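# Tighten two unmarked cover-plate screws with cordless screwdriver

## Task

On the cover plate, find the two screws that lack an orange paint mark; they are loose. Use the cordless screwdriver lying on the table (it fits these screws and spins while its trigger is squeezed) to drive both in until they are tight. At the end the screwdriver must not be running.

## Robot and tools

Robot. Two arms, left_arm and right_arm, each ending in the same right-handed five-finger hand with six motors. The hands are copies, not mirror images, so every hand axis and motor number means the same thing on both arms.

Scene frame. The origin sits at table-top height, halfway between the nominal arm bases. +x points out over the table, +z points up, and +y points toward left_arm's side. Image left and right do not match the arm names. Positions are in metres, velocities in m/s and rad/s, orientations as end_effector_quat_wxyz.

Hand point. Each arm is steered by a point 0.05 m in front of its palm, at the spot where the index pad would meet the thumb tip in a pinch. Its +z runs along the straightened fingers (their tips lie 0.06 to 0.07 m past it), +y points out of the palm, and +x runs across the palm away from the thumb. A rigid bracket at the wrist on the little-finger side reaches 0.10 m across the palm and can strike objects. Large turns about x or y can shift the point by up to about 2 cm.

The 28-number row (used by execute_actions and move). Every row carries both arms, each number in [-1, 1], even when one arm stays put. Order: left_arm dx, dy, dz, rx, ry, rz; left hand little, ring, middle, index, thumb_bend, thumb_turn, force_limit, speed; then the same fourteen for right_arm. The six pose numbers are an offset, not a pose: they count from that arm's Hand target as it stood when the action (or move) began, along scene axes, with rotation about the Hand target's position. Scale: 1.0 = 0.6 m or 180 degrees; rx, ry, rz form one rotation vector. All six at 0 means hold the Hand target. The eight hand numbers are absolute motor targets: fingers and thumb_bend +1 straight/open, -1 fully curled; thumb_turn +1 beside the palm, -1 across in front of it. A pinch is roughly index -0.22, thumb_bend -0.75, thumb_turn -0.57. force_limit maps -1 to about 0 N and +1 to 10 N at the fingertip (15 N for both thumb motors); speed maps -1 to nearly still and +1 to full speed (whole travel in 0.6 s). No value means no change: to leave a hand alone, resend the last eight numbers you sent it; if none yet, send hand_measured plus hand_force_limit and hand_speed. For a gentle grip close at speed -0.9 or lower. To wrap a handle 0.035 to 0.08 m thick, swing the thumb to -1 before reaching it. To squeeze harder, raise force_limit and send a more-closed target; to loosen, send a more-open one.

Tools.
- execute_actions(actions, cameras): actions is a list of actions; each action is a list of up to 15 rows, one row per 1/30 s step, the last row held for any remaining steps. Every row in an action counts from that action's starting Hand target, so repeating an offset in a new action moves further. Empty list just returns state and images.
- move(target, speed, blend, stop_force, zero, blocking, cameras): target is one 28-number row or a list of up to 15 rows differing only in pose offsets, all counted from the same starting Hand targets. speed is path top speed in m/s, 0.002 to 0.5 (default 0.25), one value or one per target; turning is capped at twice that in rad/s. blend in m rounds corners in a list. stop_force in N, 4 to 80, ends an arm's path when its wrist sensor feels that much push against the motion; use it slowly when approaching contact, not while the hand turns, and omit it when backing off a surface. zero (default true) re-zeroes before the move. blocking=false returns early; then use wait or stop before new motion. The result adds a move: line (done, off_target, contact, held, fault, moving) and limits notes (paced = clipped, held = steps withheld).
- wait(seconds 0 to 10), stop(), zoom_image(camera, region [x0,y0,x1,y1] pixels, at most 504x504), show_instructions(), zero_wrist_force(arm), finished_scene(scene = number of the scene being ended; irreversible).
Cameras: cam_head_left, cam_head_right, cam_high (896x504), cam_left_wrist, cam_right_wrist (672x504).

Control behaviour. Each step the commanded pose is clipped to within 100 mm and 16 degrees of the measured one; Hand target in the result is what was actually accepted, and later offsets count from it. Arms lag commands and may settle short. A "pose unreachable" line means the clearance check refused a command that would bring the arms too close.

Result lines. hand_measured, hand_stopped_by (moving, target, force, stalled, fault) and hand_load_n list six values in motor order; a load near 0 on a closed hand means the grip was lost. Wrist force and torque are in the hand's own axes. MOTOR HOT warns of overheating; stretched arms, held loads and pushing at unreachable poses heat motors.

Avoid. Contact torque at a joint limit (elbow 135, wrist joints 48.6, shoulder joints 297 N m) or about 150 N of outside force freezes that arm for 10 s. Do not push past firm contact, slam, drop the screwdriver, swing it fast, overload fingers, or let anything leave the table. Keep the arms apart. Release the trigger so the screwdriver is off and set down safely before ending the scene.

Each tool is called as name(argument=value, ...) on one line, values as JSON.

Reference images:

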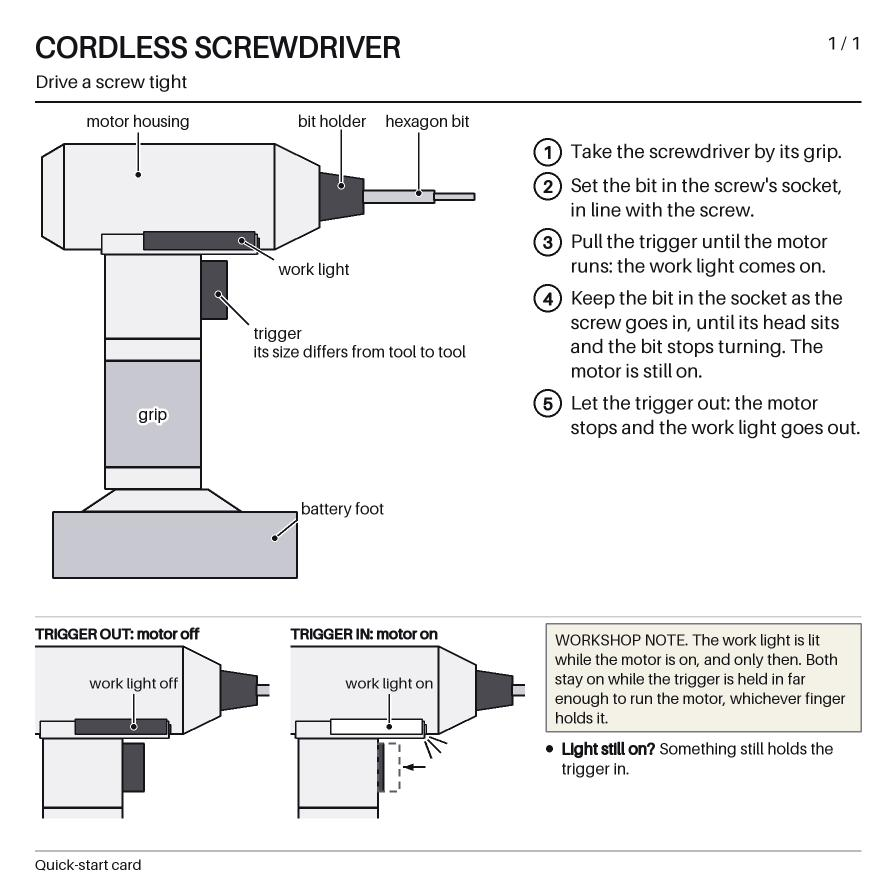

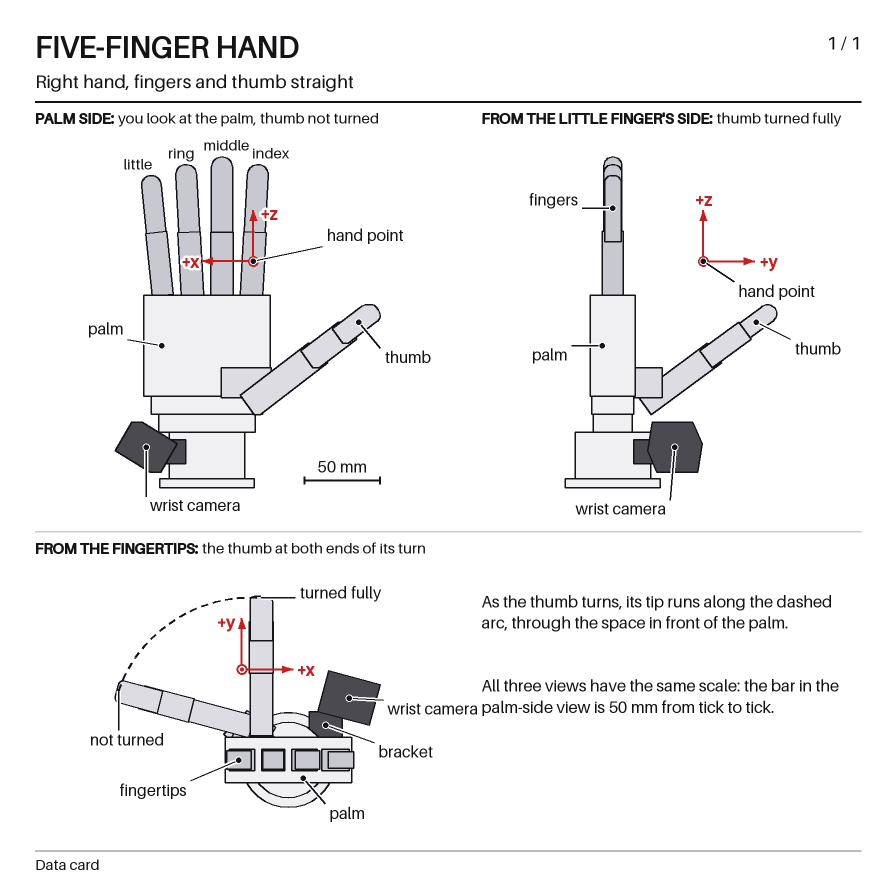

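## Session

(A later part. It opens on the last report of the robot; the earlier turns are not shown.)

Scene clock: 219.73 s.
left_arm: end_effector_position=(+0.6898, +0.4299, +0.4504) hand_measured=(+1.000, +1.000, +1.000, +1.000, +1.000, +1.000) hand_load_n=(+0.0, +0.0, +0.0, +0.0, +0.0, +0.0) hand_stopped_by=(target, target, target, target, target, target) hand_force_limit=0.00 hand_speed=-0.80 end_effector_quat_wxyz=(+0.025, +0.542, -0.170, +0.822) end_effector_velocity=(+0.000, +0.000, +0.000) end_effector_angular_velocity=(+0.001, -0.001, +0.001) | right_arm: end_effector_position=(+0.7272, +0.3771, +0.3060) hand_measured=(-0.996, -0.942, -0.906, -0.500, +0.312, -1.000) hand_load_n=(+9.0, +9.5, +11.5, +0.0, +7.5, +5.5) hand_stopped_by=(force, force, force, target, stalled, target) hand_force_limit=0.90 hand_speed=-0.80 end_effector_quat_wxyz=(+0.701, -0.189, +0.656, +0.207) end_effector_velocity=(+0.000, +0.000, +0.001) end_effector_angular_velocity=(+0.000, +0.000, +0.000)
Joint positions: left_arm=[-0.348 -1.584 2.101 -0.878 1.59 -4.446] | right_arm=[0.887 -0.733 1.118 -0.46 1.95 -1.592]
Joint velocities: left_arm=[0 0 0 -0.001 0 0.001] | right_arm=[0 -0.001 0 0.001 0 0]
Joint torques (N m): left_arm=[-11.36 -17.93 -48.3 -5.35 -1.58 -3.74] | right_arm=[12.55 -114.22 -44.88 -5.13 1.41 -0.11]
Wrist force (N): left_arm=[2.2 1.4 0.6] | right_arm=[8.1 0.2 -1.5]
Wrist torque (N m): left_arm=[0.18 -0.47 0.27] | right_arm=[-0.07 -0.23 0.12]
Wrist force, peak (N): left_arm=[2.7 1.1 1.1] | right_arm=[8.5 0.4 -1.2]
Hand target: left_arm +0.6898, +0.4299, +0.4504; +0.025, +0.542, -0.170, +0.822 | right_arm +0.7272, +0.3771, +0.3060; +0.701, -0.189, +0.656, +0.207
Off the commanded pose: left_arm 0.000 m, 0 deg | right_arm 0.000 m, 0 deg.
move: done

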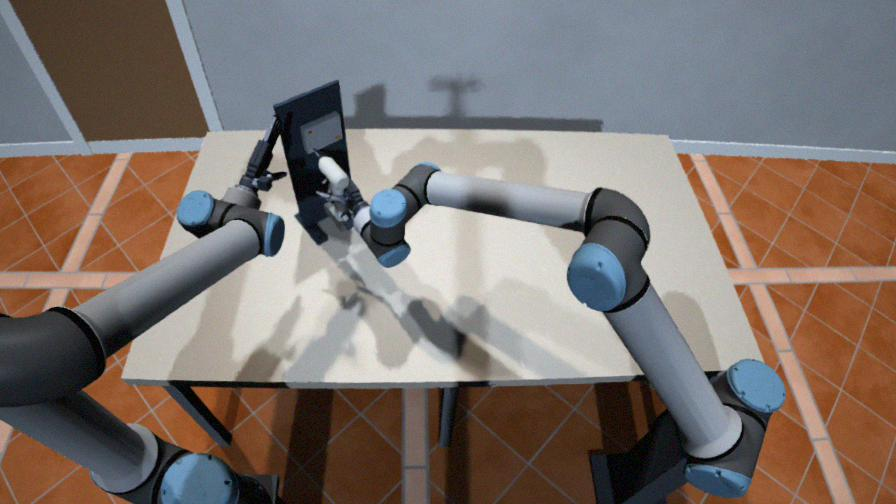

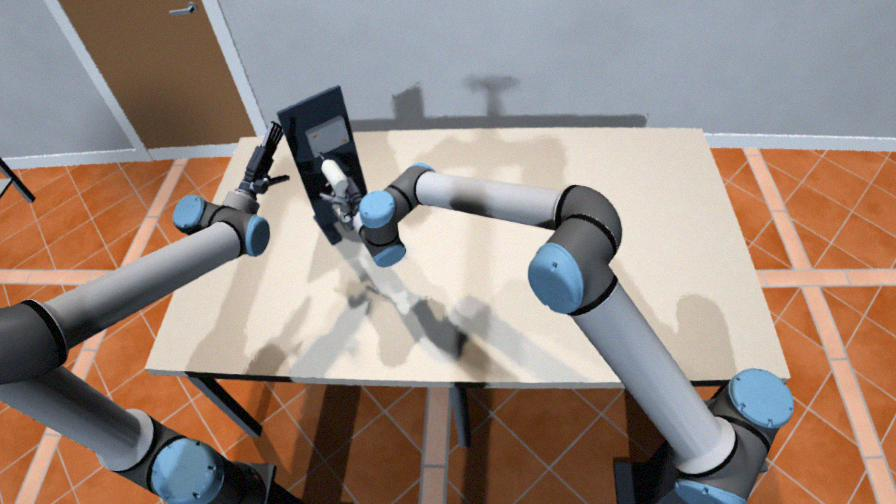

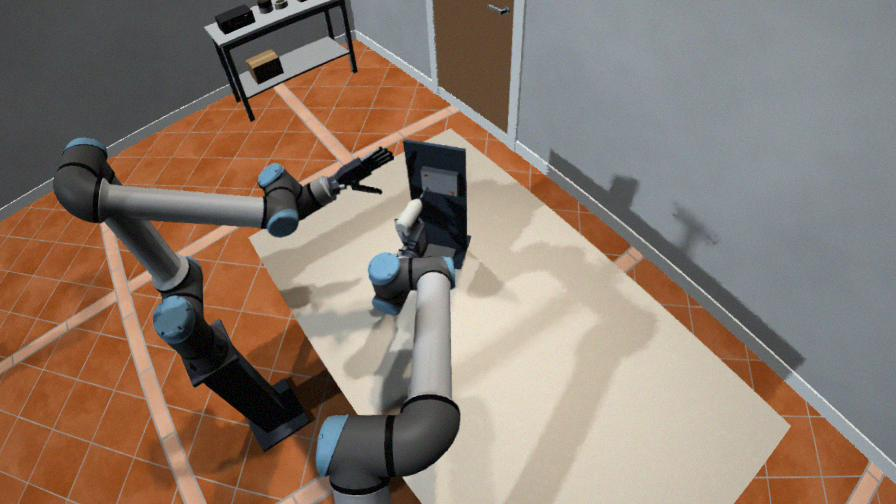

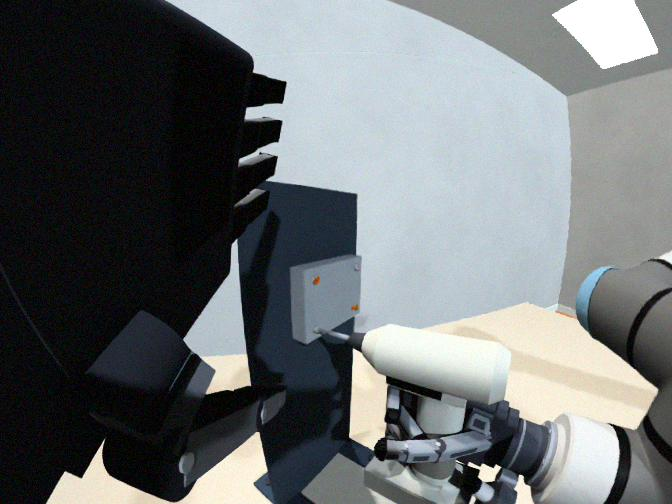

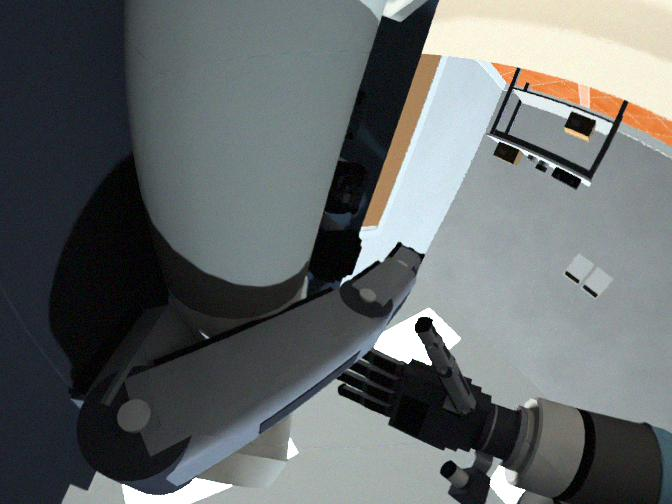

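move(target=[0,0,0,0,0,0,1,1,1,1,1,1,0,-0.8,-0.0703,-0.0447,0,0,0,0,-1,-1,-0.96,-0.5,0.3,-1,0.9,-0.8], speed=0.08)

zoom_image(camera="cam_head_right", region=[305, 135, 365, 205])

zoom_image(camera="cam_high", region=[390, 160, 470, 240])

zoom_image(camera="cam_head_left", region=[295, 135, 355, 205])

zoom_image(camera="cam_left_wrist", region=[280, 270, 440, 390])

Scene clock: 221.63 s.
left_arm: end_effector_position=(+0.6898, +0.4299, +0.4504) hand_measured=(+1.000, +1.000, +1.000, +1.000, +1.000, +1.000) hand_load_n=(+0.0, +0.0, +0.0, +0.0, +0.0, +0.0) hand_stopped_by=(target, target, target, target, target, target) hand_force_limit=0.00 hand_speed=-0.80 end_effector_quat_wxyz=(+0.025, +0.542, -0.170, +0.822) end_effector_velocity=(+0.000, +0.000, +0.000) end_effector_angular_velocity=(+0.002, +0.000, +0.000) | right_arm: end_effector_position=(+0.6849, +0.3503, +0.3060) hand_measured=(-0.996, -0.942, -0.906, -0.500, +0.312, -1.000) hand_load_n=(+9.0, +9.0, +11.5, +0.0, +7.5, +5.5) hand_stopped_by=(force, force, force, target, stalled, target) hand_force_limit=0.90 hand_speed=-0.80 end_effector_quat_wxyz=(+0.701, -0.189, +0.656, +0.207) end_effector_velocity=(+0.000, +0.000, +0.001) end_effector_angular_velocity=(+0.001, +0.000, +0.000)
Joint positions: left_arm=[-0.348 -1.584 2.101 -0.878 1.59 -4.446] | right_arm=[0.907 -0.802 1.246 -0.519 1.969 -1.593]
Joint velocities: left_arm=[0 0 0 0.001 0.001 0.002] | right_arm=[0 -0.001 0 0 0 0]
Joint torques (N m): left_arm=[-8.14 -20.4 -45.25 -5.06 0.28 -3.58] | right_arm=[-15.89 -114.34 -43.68 -2.01 -1.34 -1.52]
Wrist force (N): left_arm=[2.2 1.3 0.6] | right_arm=[8.3 0.1 -1.5]
Wrist torque (N m): left_arm=[0.18 -0.47 0.26] | right_arm=[-0.08 -0.26 0.13]
Wrist force, peak (N): left_arm=[2.7 1.4 1.1] | right_arm=[8.5 0.1 -1.3]
Hand target: left_arm +0.6898, +0.4299, +0.4504; +0.025, +0.542, -0.170, +0.822 | right_arm +0.6850, +0.3502, +0.3059; +0.701, -0.189, +0.656, +0.207
Off the commanded pose: left_arm 0.000 m, 0 deg | right_arm 0.000 m, 0 deg.
move: done

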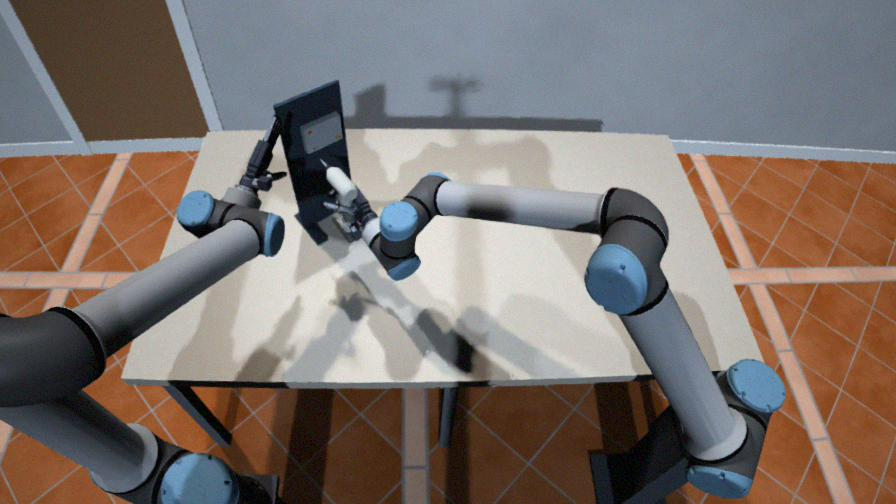

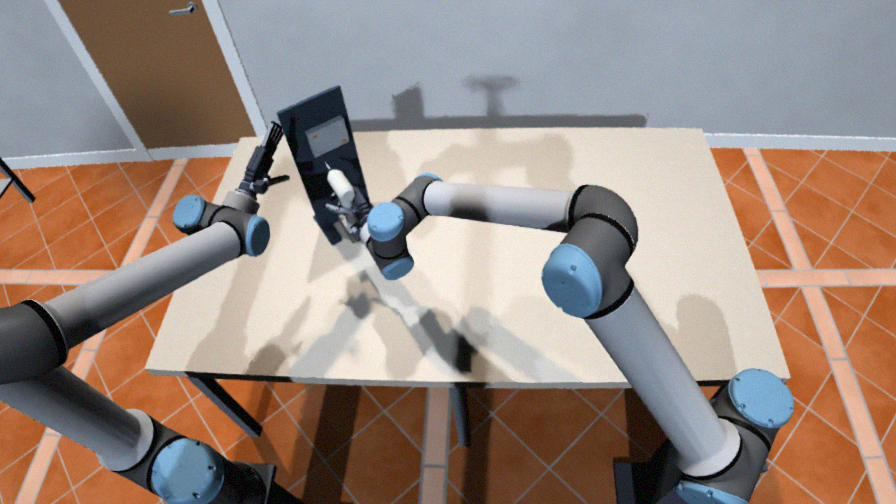

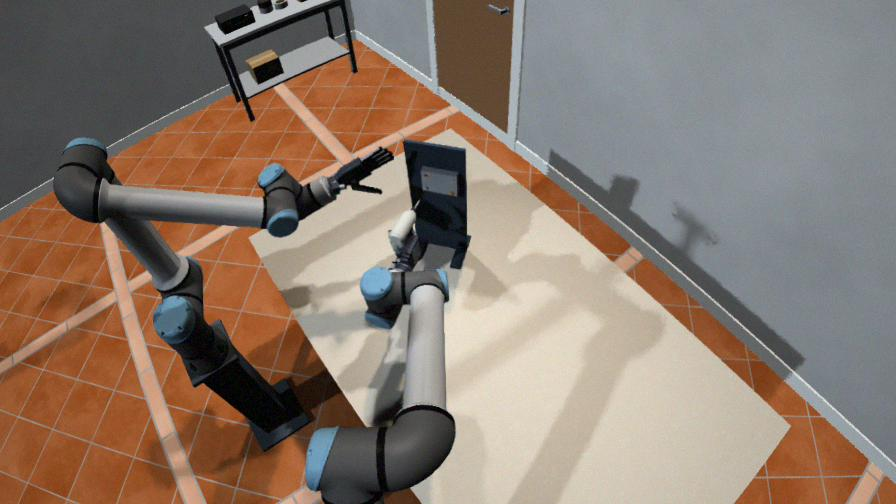

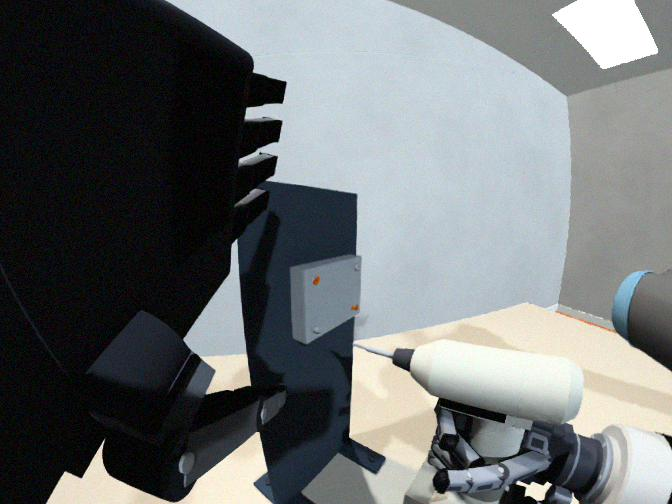

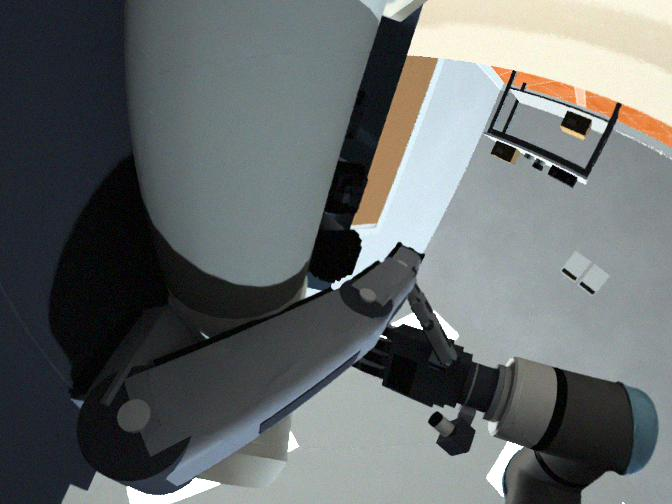

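Scaled by 7.200.

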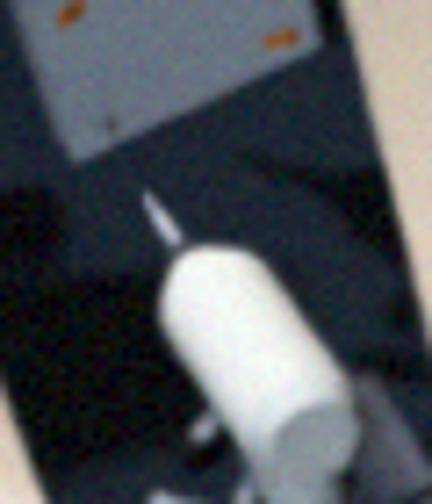

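Scaled by 6.300.

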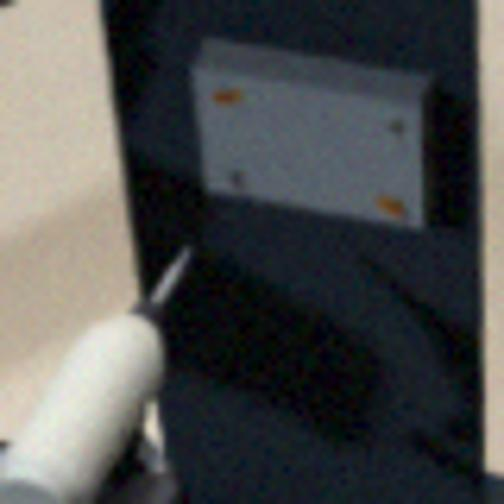

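Scaled by 7.200.

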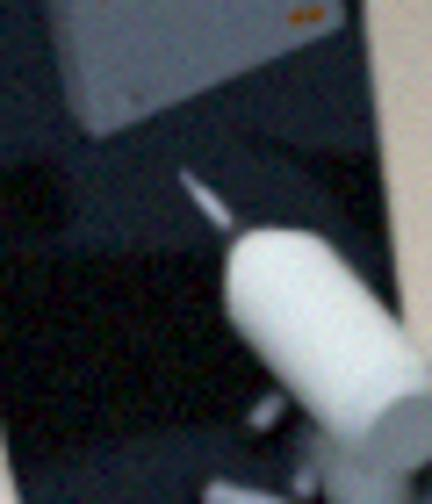

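Scaled by 3.150 from the camera's 672x504 image, which has a finer 960x720 frame.

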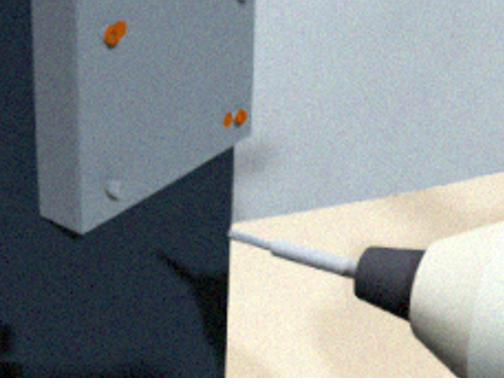

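move(target=[0,0,0,0,0,0,1,1,1,1,1,1,0,-0.8,0.0538,0.0240,-0.0217,0.0149,-0.02345,0.0111,-1,-1,-0.96,-0.5,0.3,-1,0.9,-0.8], speed=0.05, cameras=["cam_left_wrist"])

zoom_image(camera="cam_left_wrist", region=[295, 305, 355, 355])

Scene clock: 223.33 s.
left_arm: end_effector_position=(+0.6898, +0.4299, +0.4504) hand_measured=(+1.000, +1.000, +1.000, +1.000, +1.000, +1.000) hand_load_n=(+0.0, +0.0, +0.0, +0.0, +0.0, +0.0) hand_stopped_by=(target, target, target, target, target, target) hand_force_limit=0.00 hand_speed=-0.80 end_effector_quat_wxyz=(+0.025, +0.542, -0.170, +0.822) end_effector_velocity=(+0.000, +0.000, +0.000) end_effector_angular_velocity=(+0.000, +0.001, +0.000) | right_arm: end_effector_position=(+0.7175, +0.3647, +0.2930) hand_measured=(-0.996, -0.942, -0.906, -0.500, +0.312, -1.000) hand_load_n=(+9.5, +9.0, +11.5, -0.5, +7.5, +5.5) hand_stopped_by=(force, force, force, target, stalled, target) hand_force_limit=0.90 hand_speed=-0.80 end_effector_quat_wxyz=(+0.725, -0.191, +0.621, +0.227) end_effector_velocity=(-0.001, -0.001, +0.002) end_effector_angular_velocity=(-0.001, +0.002, -0.002)
Joint positions: left_arm=[-0.348 -1.584 2.101 -0.878 1.59 -4.446] | right_arm=[0.876 -0.746 1.213 -0.633 1.901 -1.62]
Joint velocities: left_arm=[0 0 0 0.001 0 0] | right_arm=[0.001 -0.004 0.002 0.004 0.002 0.001]
Joint torques (N m): left_arm=[-4.89 -18.78 -41.16 -3.61 0.72 -3.07] | right_arm=[15.55 -124.05 -40.32 -1.55 2.49 1.62]
Wrist force (N): left_arm=[2.3 1.2 0.8] | right_arm=[8.1 -0.1 -2.4]
Wrist torque (N m): left_arm=[0.16 -0.49 0.25] | right_arm=[-0.09 -0.18 0.11]
Wrist force, peak (N): left_arm=[2.8 1.3 0.9] | right_arm=[8.8 -0.5 -1.6]
Hand target: left_arm +0.6898, +0.4299, +0.4504; +0.025, +0.542, -0.170, +0.822 | right_arm +0.7173, +0.3647, +0.2930; +0.725, -0.191, +0.621, +0.227
Off the commanded pose: left_arm 0.000 m, 0 deg | right_arm 0.000 m, 0 deg.
move: done
Images, in order (width x height): cam_left_wrist 672x504.

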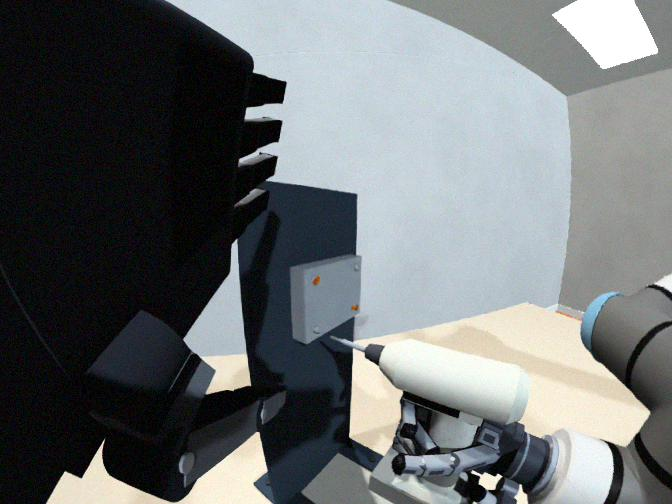

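Scaled by 8.400 from the camera's 672x504 image, which has a finer 960x720 frame.

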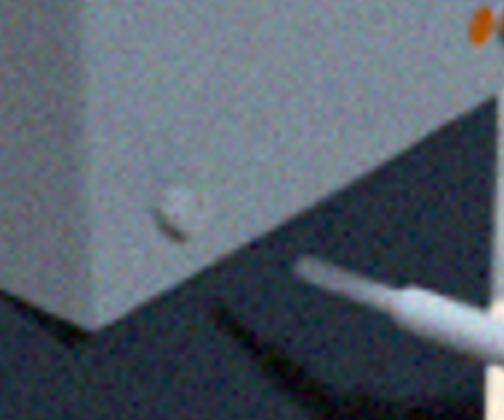

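move(target=[0.0758,0.1638,-0.059,0,0,-0.139,1,1,1,1,1,1,0,-0.8,0,0,0,0,0,0,-1,-1,-0.96,-0.5,0.3,-1,0.9,-0.8], speed=0.12, cameras=["cam_left_wrist"])

zoom_image(camera="cam_left_wrist", region=[330, 270, 390, 320])

zoom_image(camera="cam_left_wrist", region=[320, 220, 500, 340])

Scene clock: 225.83 s.
left_arm: end_effector_position=(+0.7356, +0.5283, +0.4149) hand_measured=(+1.000, +1.000, +1.000, +1.000, +1.000, +1.000) hand_load_n=(+0.0, +0.0, +0.0, +0.0, +0.0, +0.0) hand_stopped_by=(target, target, target, target, target, target) hand_force_limit=0.00 hand_speed=-0.80 end_effector_quat_wxyz=(+0.203, +0.493, -0.284, +0.797) end_effector_velocity=(+0.000, -0.001, -0.001) end_effector_angular_velocity=(+0.001, +0.001, -0.002) | right_arm: end_effector_position=(+0.7173, +0.3647, +0.2929) hand_measured=(-0.996, -0.942, -0.906, -0.500, +0.312, -1.000) hand_load_n=(+9.0, +9.0, +11.5, -0.5, +7.5, +5.5) hand_stopped_by=(force, force, force, target, stalled, target) hand_force_limit=0.90 hand_speed=-0.80 end_effector_quat_wxyz=(+0.725, -0.191, +0.621, +0.227) end_effector_velocity=(+0.000, +0.000, +0.000) end_effector_angular_velocity=(+0.000, +0.000, +0.000)
Joint positions: left_arm=[-0.016 -1.327 1.893 -1.059 2.297 -4.782] | right_arm=[0.876 -0.746 1.213 -0.633 1.901 -1.62]
Joint velocities: left_arm=[-0.001 0 0 0.001 0.001 0] | right_arm=[0 0 0 0 0 0]
Joint torques (N m): left_arm=[-1.28 -63.24 -27.55 -0.43 0.92 2.38] | right_arm=[14.33 -127.22 -44.05 -2.64 1.98 2.1]
Wrist force (N): left_arm=[2.4 1.5 1.2] | right_arm=[7.8 -0.2 -2.1]
Wrist torque (N m): left_arm=[0.18 -0.57 0.31] | right_arm=[-0.13 -0.15 0.09]
Wrist force, peak (N): left_arm=[3.0 2.4 0.6] | right_arm=[8.3 -0.3 -2.2]
Hand target: left_arm +0.7355, +0.5283, +0.4148; +0.203, +0.493, -0.284, +0.797 | right_arm +0.7173, +0.3647, +0.2930; +0.725, -0.191, +0.621, +0.227
Off the commanded pose: left_arm 0.000 m, 0 deg | right_arm 0.000 m, 0 deg.
move: done
Images, in order (width x height): cam_left_wrist 672x504.

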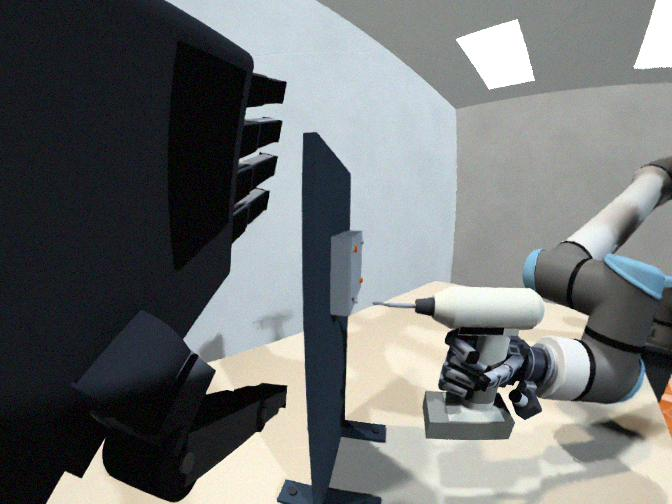

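Scaled by 8.400 from the camera's 672x504 image, which has a finer 960x720 frame.

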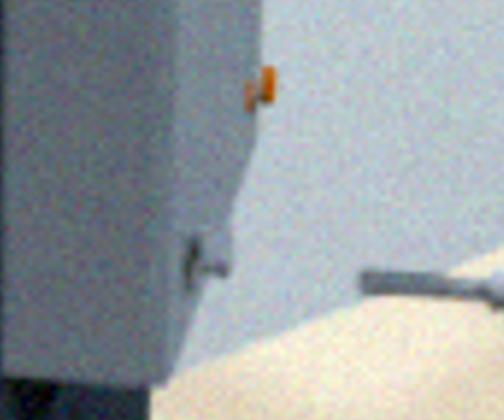

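Scaled by 2.800 from the camera's 672x504 image, which has a finer 960x720 frame.

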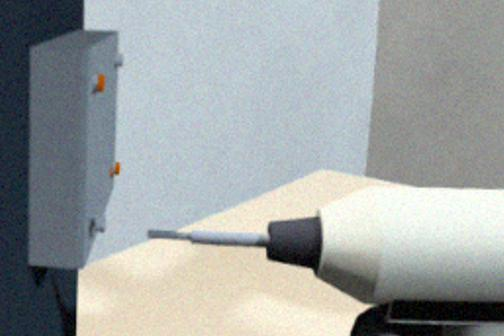

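move(target=[-0.0592,-0.0805,0.242,0,0,0.139,1,1,1,1,1,1,0,-0.8,0,0,0,0,0,0,-1,-1,-0.96,-0.5,0.3,-1,0.9,-0.8], speed=0.2, cameras=[])

move(target=[0.1183,-0.0733,0.0,0.0457,0.3022,0,1,1,1,1,1,1,0,-0.8,0,0,0,0,0,0,-1,-1,-0.96,-0.5,0.3,-1,0.9,-0.8], speed=0.2, cameras=["cam_left_wrist","cam_head_right"])

Scene clock: 229.27 s.
left_arm: end_effector_position=(+0.7001, +0.4798, +0.5603) hand_measured=(+1.000, +1.000, +1.000, +1.000, +1.000, +1.000) hand_load_n=(+0.0, +0.0, +0.0, +0.0, +0.0, +0.5) hand_stopped_by=(target, target, target, target, target, target) hand_force_limit=0.00 hand_speed=-0.80 end_effector_quat_wxyz=(+0.025, +0.542, -0.170, +0.822) end_effector_velocity=(+0.000, +0.001, +0.000) end_effector_angular_velocity=(-0.001, +0.000, +0.003) | right_arm: end_effector_position=(+0.7173, +0.3647, +0.2930) hand_measured=(-0.996, -0.942, -0.906, -0.500, +0.312, -1.000) hand_load_n=(+9.0, +9.0, +11.0, +0.0, +8.0, +5.5) hand_stopped_by=(force, force, force, target, stalled, target) hand_force_limit=0.90 hand_speed=-0.80 end_effector_quat_wxyz=(+0.725, -0.191, +0.621, +0.227) end_effector_velocity=(+0.000, +0.000, -0.001) end_effector_angular_velocity=(-0.001, +0.001, +0.000)
Joint positions: left_arm=[-0.253 -1.642 1.946 -0.668 1.679 -4.48] | right_arm=[0.876 -0.746 1.213 -0.633 1.901 -1.62]
Joint velocities: left_arm=[0 -0.001 0 0 -0.003 0] | right_arm=[0 0.001 0 0 0 0]
Joint torques (N m): left_arm=[-11.43 -39.7 -46.96 -3.68 -2.74 -2.07] | right_arm=[13.43 -128.34 -49.46 -2.73 1.9 2]
Wrist force (N): left_arm=[2.0 1.1 0.5] | right_arm=[8.0 0.1 -1.8]
Wrist torque (N m): left_arm=[0.17 -0.45 0.25] | right_arm=[-0.10 -0.19 0.11]
Wrist force, peak (N): left_arm=[3.8 1.8 1.0] | right_arm=[8.5 -0.2 -2.1]
Hand target: left_arm +0.7000, +0.4798, +0.5603; +0.025, +0.542, -0.170, +0.822 | right_arm +0.7173, +0.3647, +0.2930; +0.725, -0.191, +0.621, +0.227
Off the commanded pose: left_arm 0.000 m, 0 deg | right_arm 0.000 m, 0 deg.
move: done
No camera images: "cameras" was empty.

Scene clock: 232.17 s.
left_arm: end_effector_position=(+0.7713, +0.4355, +0.5595) hand_measured=(+1.000, +1.000, +1.000, +1.000, +1.000, +1.000) hand_load_n=(-0.5, +0.0, +0.0, +0.0, +0.0, +0.0) hand_stopped_by=(target, target, target, target, target, target) hand_force_limit=0.00 hand_speed=-0.80 end_effector_quat_wxyz=(+0.062, +0.858, -0.197, +0.470) end_effector_velocity=(+0.000, +0.001, +0.000) end_effector_angular_velocity=(+0.000, +0.001, +0.002) | right_arm: end_effector_position=(+0.7173, +0.3647, +0.2930) hand_measured=(-0.996, -0.942, -0.906, -0.500, +0.312, -1.000) hand_load_n=(+9.0, +9.0, +11.5, +0.0, +7.5, +5.5) hand_stopped_by=(force, force, force, target, stalled, target) hand_force_limit=0.90 hand_speed=-0.80 end_effector_quat_wxyz=(+0.725, -0.191, +0.621, +0.227) end_effector_velocity=(+0.000, +0.000, +0.002) end_effector_angular_velocity=(+0.002, -0.002, +0.000)
Joint positions: left_arm=[-0.288 -1.268 1.143 0.711 1.657 -4.561] | right_arm=[0.876 -0.746 1.213 -0.633 1.901 -1.62]
Joint velocities: left_arm=[0.001 0 0 0.001 0 -0.001] | right_arm=[0 -0.001 0 -0.002 0 0]
Joint torques (N m): left_arm=[7.92 -56.27 -43 3.37 -0.61 3.8] | right_arm=[13.45 -127.7 -48.84 -2.96 2.02 2.22]
Wrist force (N): left_arm=[2.7 1.8 -0.9] | right_arm=[7.9 -0.1 -2.1]
Wrist torque (N m): left_arm=[0.48 -0.48 0.35] | right_arm=[-0.11 -0.18 0.11]
Wrist force, peak (N): left_arm=[3.0 1.7 -0.7] | right_arm=[8.3 -0.5 -2.3]
Hand target: left_arm +0.7713, +0.4356, +0.5595; +0.062, +0.858, -0.197, +0.470 | right_arm +0.7173, +0.3647, +0.2930; +0.725, -0.191, +0.621, +0.227
Off the commanded pose: left_arm 0.001 m, 0 deg | right_arm 0.000 m, 0 deg.
move: done
Images, in order (width x height): cam_head_right 896x504, cam_left_wrist 672x504.

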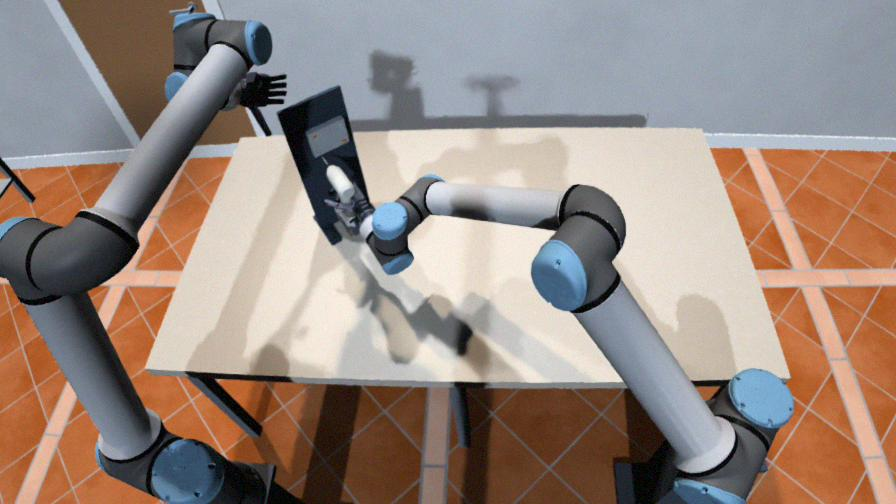

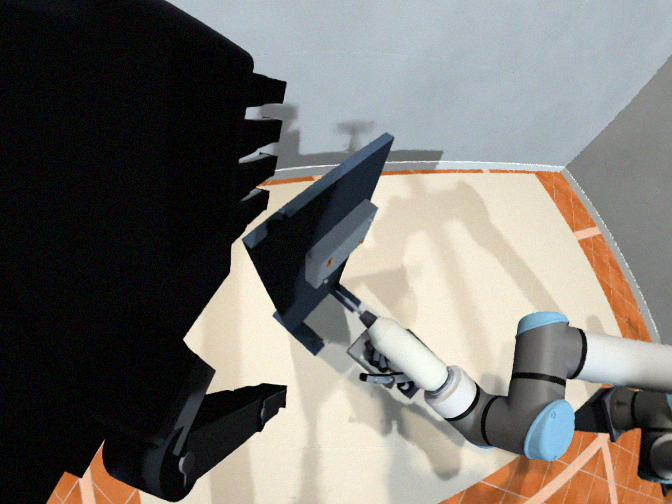

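Excellent top view.

zoom_image(camera="cam_left_wrist", region=[290, 190, 410, 340])

zoom_image(camera="cam_left_wrist", region=[305, 260, 365, 320])

Scaled by 3.360 from the camera's 672x504 image, which has a finer 960x720 frame.

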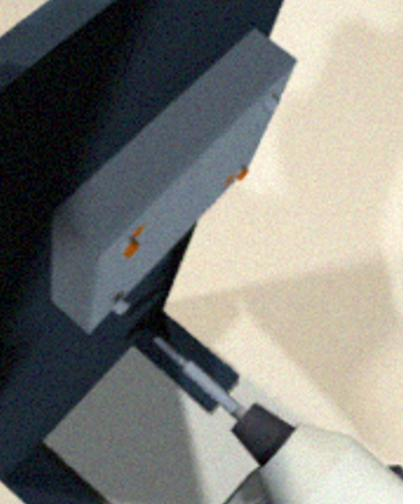

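Scaled by 8.400 from the camera's 672x504 image, which has a finer 960x720 frame.

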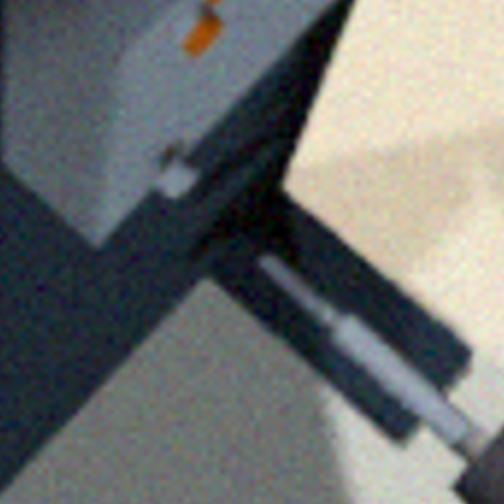

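move(target=[0,0,0,0,0,0,1,1,1,1,1,1,0,-0.8,0,0,0.0035,0,0,0,-1,-1,-0.96,-0.5,0.3,-1,0.9,-0.8], speed=0.02, cameras=["cam_left_wrist"])

zoom_image(camera="cam_left_wrist", region=[310, 265, 350, 305])

Scene clock: 233.37 s.
left_arm: end_effector_position=(+0.7713, +0.4356, +0.5595) hand_measured=(+1.000, +1.000, +1.000, +1.000, +1.000, +1.000) hand_load_n=(+0.0, +0.0, +0.0, +0.0, +0.0, +0.0) hand_stopped_by=(target, target, target, target, target, target) hand_force_limit=0.00 hand_speed=-0.80 end_effector_quat_wxyz=(+0.062, +0.858, -0.197, +0.470) end_effector_velocity=(+0.000, +0.000, +0.000) end_effector_angular_velocity=(+0.000, +0.000, +0.000) | right_arm: end_effector_position=(+0.7173, +0.3647, +0.2951) hand_measured=(-0.996, -0.942, -0.906, -0.500, +0.312, -1.000) hand_load_n=(+9.0, +9.0, +11.5, +0.0, +8.0, +5.5) hand_stopped_by=(force, force, force, target, stalled, target) hand_force_limit=0.90 hand_speed=-0.80 end_effector_quat_wxyz=(+0.725, -0.191, +0.621, +0.227) end_effector_velocity=(+0.000, +0.000, +0.000) end_effector_angular_velocity=(+0.000, -0.001, +0.000)
Joint positions: left_arm=[-0.287 -1.268 1.143 0.711 1.657 -4.561] | right_arm=[0.876 -0.747 1.212 -0.63 1.901 -1.62]
Joint velocities: left_arm=[0 0 0 0 0 0] | right_arm=[0 0 0 -0.001 0 0]
Joint torques (N m): left_arm=[6.13 -55.28 -51.59 2.17 -1.23 3.86] | right_arm=[12.55 -122.07 -50.17 -3.27 1.9 1.99]
Wrist force (N): left_arm=[2.5 1.7 -1.2] | right_arm=[7.8 -0.1 -2.1]
Wrist torque (N m): left_arm=[0.48 -0.45 0.33] | right_arm=[-0.10 -0.16 0.10]
Wrist force, peak (N): left_arm=[2.6 1.9 -1.2] | right_arm=[8.3 -0.1 -2.0]
Hand target: left_arm +0.7713, +0.4356, +0.5595; +0.062, +0.858, -0.197, +0.470 | right_arm +0.7173, +0.3647, +0.2951; +0.725, -0.191, +0.621, +0.227
Off the commanded pose: left_arm 0.000 m, 0 deg | right_arm 0.000 m, 0 deg.
move: done
Images, in order (width x height): cam_left_wrist 672x504.

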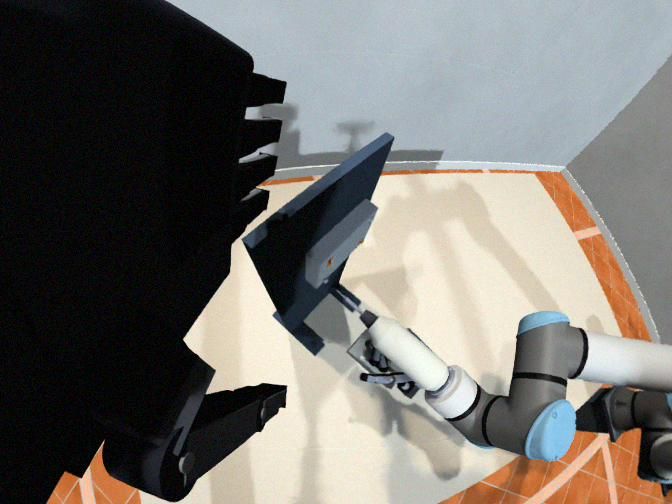

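Scaled by 12.600 from the camera's 672x504 image, which has a finer 960x720 frame.

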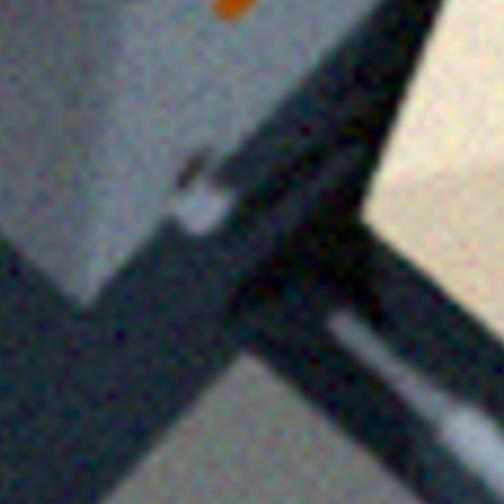

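move(target=[0,0,0,0,0,0,1,1,1,1,1,1,0,-0.8,0.0183,0.0116,0,0,0,0,-1,-1,-0.96,-0.5,0.3,-1,0.9,-0.8], speed=0.03, stop_force=6, cameras=["cam_left_wrist"])

zoom_image(camera="cam_left_wrist", region=[310, 265, 350, 305])

Scene clock: 235.40 s.
left_arm: end_effector_position=(+0.7713, +0.4356, +0.5595) hand_measured=(+1.000, +1.000, +1.000, +1.000, +1.000, +1.000) hand_load_n=(+0.0, +0.0, +0.0, +0.0, +0.0, +0.0) hand_stopped_by=(target, target, target, target, target, target) hand_force_limit=0.00 hand_speed=-0.80 end_effector_quat_wxyz=(+0.062, +0.858, -0.197, +0.470) end_effector_velocity=(+0.000, +0.001, +0.000) end_effector_angular_velocity=(+0.000, +0.001, +0.002) | right_arm: end_effector_position=(+0.7283, +0.3717, +0.2951) hand_measured=(-0.996, -0.942, -0.906, -0.500, +0.312, -1.000) hand_load_n=(+9.0, +9.5, +11.5, +0.0, +8.0, +5.0) hand_stopped_by=(force, force, force, target, stalled, target) hand_force_limit=0.90 hand_speed=-0.80 end_effector_quat_wxyz=(+0.725, -0.191, +0.621, +0.227) end_effector_velocity=(+0.000, +0.000, +0.000) end_effector_angular_velocity=(+0.000, +0.001, +0.000)
Joint positions: left_arm=[-0.287 -1.268 1.143 0.711 1.657 -4.561] | right_arm=[0.872 -0.729 1.179 -0.614 1.896 -1.619]
Joint velocities: left_arm=[0.001 0 0 0 0 -0.001] | right_arm=[0 0 0 0 0 0]
Joint torques (N m): left_arm=[9.98 -49.96 -46.94 -2.22 -1.54 3.16] | right_arm=[14 -128.26 -41.46 -6.73 1.37 0.19]
Wrist force (N): left_arm=[2.2 1.5 -0.6] | right_arm=[8.0 -0.2 -1.8]
Wrist torque (N m): left_arm=[0.42 -0.40 0.31] | right_arm=[-0.13 -0.20 0.11]
Wrist force, peak (N): left_arm=[3.1 1.6 -0.8] | right_arm=[8.5 -0.2 -2.2]
Hand target: left_arm +0.7713, +0.4356, +0.5595; +0.062, +0.858, -0.197, +0.470 | right_arm +0.7283, +0.3717, +0.2951; +0.725, -0.191, +0.621, +0.227
Off the commanded pose: left_arm 0.000 m, 0 deg | right_arm 0.000 m, 0 deg.
move: done
Images, in order (width x height): cam_left_wrist 672x504.

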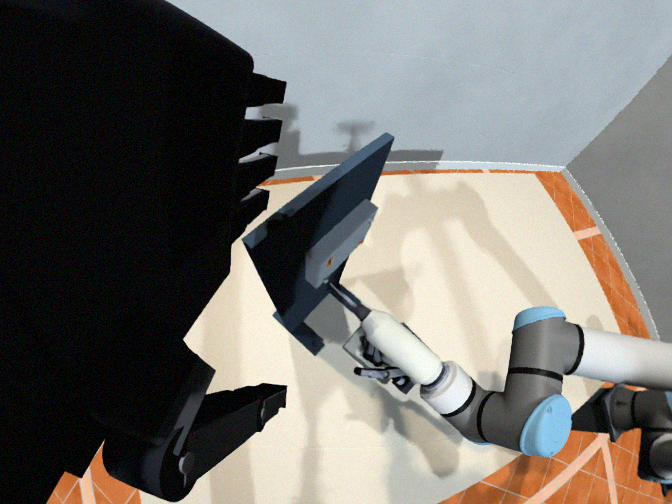

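Scaled by 12.600 from the camera's 672x504 image, which has a finer 960x720 frame.

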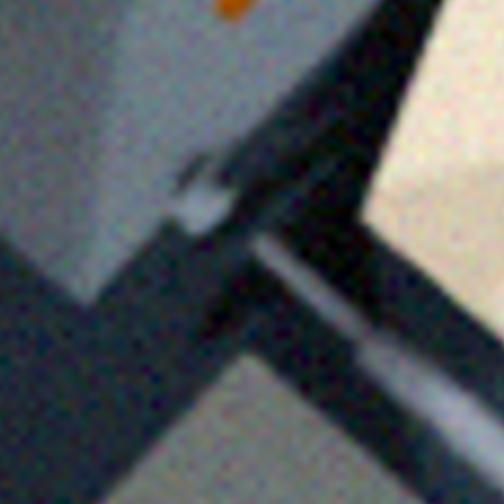

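move(target=[-0.1183,0.0733,0.0,-0.0457,-0.3022,0,1,1,1,1,1,1,0,-0.8,-0.0008,0.0012,0,0,0,0,-1,-1,-0.96,-0.5,0.3,-1,0.9,-0.8], speed=0.2, cameras=[])

move(target=[0.0592,0.0805,-0.242,0,0,-0.139,1,1,1,1,1,1,0,-0.8,0,0,0,0,0,0,-1,-1,-0.96,-0.5,0.3,-1,0.9,-0.8], speed=0.2, cameras=["cam_left_wrist"])

zoom_image(camera="cam_left_wrist", region=[335, 275, 385, 325])

Scene clock: 238.77 s.
left_arm: end_effector_position=(+0.7000, +0.4799, +0.5603) hand_measured=(+1.000, +1.000, +1.000, +1.000, +1.000, +1.000) hand_load_n=(+0.0, +0.0, +0.5, +0.0, +0.0, +0.0) hand_stopped_by=(target, target, target, target, target, target) hand_force_limit=0.00 hand_speed=-0.80 end_effector_quat_wxyz=(+0.025, +0.543, -0.170, +0.822) end_effector_velocity=(+0.001, -0.001, +0.000) end_effector_angular_velocity=(-0.002, -0.002, -0.001) | right_arm: end_effector_position=(+0.7278, +0.3724, +0.2951) hand_measured=(-0.996, -0.942, -0.906, -0.500, +0.312, -1.000) hand_load_n=(+9.0, +9.5, +11.5, +0.0, +8.0, +5.5) hand_stopped_by=(force, force, force, target, stalled, target) hand_force_limit=0.90 hand_speed=-0.80 end_effector_quat_wxyz=(+0.725, -0.191, +0.621, +0.227) end_effector_velocity=(+0.000, +0.000, +0.001) end_effector_angular_velocity=(+0.001, -0.001, +0.000)
Joint positions: left_arm=[-0.254 -1.642 1.946 -0.667 1.677 -4.48] | right_arm=[0.872 -0.729 1.177 -0.614 1.897 -1.619]
Joint velocities: left_arm=[-0.001 0.001 0 -0.003 -0.001 -0.002] | right_arm=[0 -0.001 0 0 0 0]
Joint torques (N m): left_arm=[-12.05 -15.78 -50.49 -7.27 -2.19 -3.63] | right_arm=[14.49 -110.99 -50.51 -2.54 1.92 -1.98]
Wrist force (N): left_arm=[2.0 1.3 0.6] | right_arm=[7.9 -0.2 -2.5]
Wrist torque (N m): left_arm=[0.19 -0.46 0.26] | right_arm=[-0.09 -0.17 0.11]
Wrist force, peak (N): left_arm=[3.0 1.7 -0.6] | right_arm=[8.3 -0.2 -2.1]
Hand target: left_arm +0.7000, +0.4798, +0.5603; +0.025, +0.543, -0.170, +0.822 | right_arm +0.7278, +0.3724, +0.2951; +0.725, -0.191, +0.621, +0.227
Off the commanded pose: left_arm 0.001 m, 0 deg | right_arm 0.000 m, 0 deg.
move: done
No camera images: "cameras" was empty.

Scene clock: 240.37 s.
left_arm: end_effector_position=(+0.7356, +0.5283, +0.4150) hand_measured=(+1.000, +1.000, +1.000, +1.000, +1.000, +1.000) hand_load_n=(+0.0, +0.0, +0.0, +0.0, +0.0, +0.0) hand_stopped_by=(target, target, target, target, target, target) hand_force_limit=0.00 hand_speed=-0.80 end_effector_quat_wxyz=(+0.202, +0.493, -0.283, +0.797) end_effector_velocity=(-0.001, +0.000, +0.000) end_effector_angular_velocity=(+0.000, +0.002, -0.002) | right_arm: end_effector_position=(+0.7278, +0.3724, +0.2951) hand_measured=(-0.996, -0.942, -0.906, -0.500, +0.312, -1.000) hand_load_n=(+9.0, +9.0, +11.5, +0.0, +7.5, +5.5) hand_stopped_by=(force, force, force, target, stalled, target) hand_force_limit=0.90 hand_speed=-0.80 end_effector_quat_wxyz=(+0.725, -0.191, +0.621, +0.227) end_effector_velocity=(+0.000, +0.000, +0.001) end_effector_angular_velocity=(+0.001, -0.001, +0.000)
Joint positions: left_arm=[-0.016 -1.328 1.893 -1.058 2.296 -4.781] | right_arm=[0.872 -0.729 1.177 -0.614 1.897 -1.619]
Joint velocities: left_arm=[0 -0.001 0.001 0 0.002 -0.002] | right_arm=[0 -0.001 0 0 0 0]
Joint torques (N m): left_arm=[-1.34 -42.72 -23.91 -4.08 1.88 1.03] | right_arm=[11.21 -111.8 -45.64 -3.61 1.18 -2.01]
Wrist force (N): left_arm=[2.2 1.3 0.9] | right_arm=[8.1 -0.5 -2.2]
Wrist torque (N m): left_arm=[0.16 -0.53 0.29] | right_arm=[-0.15 -0.21 0.11]
Wrist force, peak (N): left_arm=[3.9 1.7 0.7] | right_arm=[8.3 0.3 -2.1]
Hand target: left_arm +0.7355, +0.5283, +0.4148; +0.202, +0.493, -0.283, +0.797 | right_arm +0.7278, +0.3724, +0.2951; +0.725, -0.191, +0.621, +0.227
Off the commanded pose: left_arm 0.000 m, 0 deg | right_arm 0.000 m, 0 deg.
move: done
Images, in order (width x height): cam_left_wrist 672x504.

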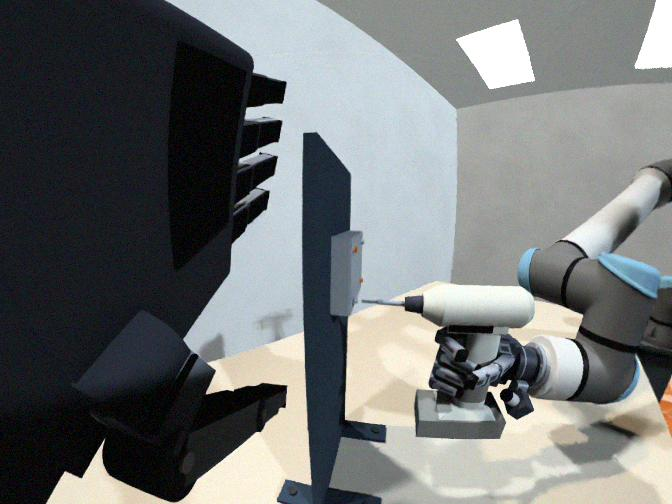

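Scaled by 10.080 from the camera's 672x504 image, which has a finer 960x720 frame.

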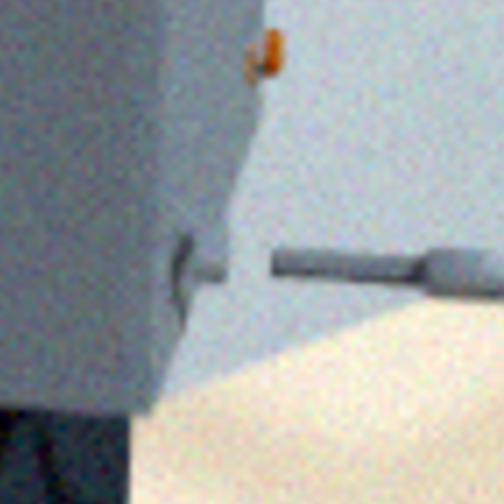

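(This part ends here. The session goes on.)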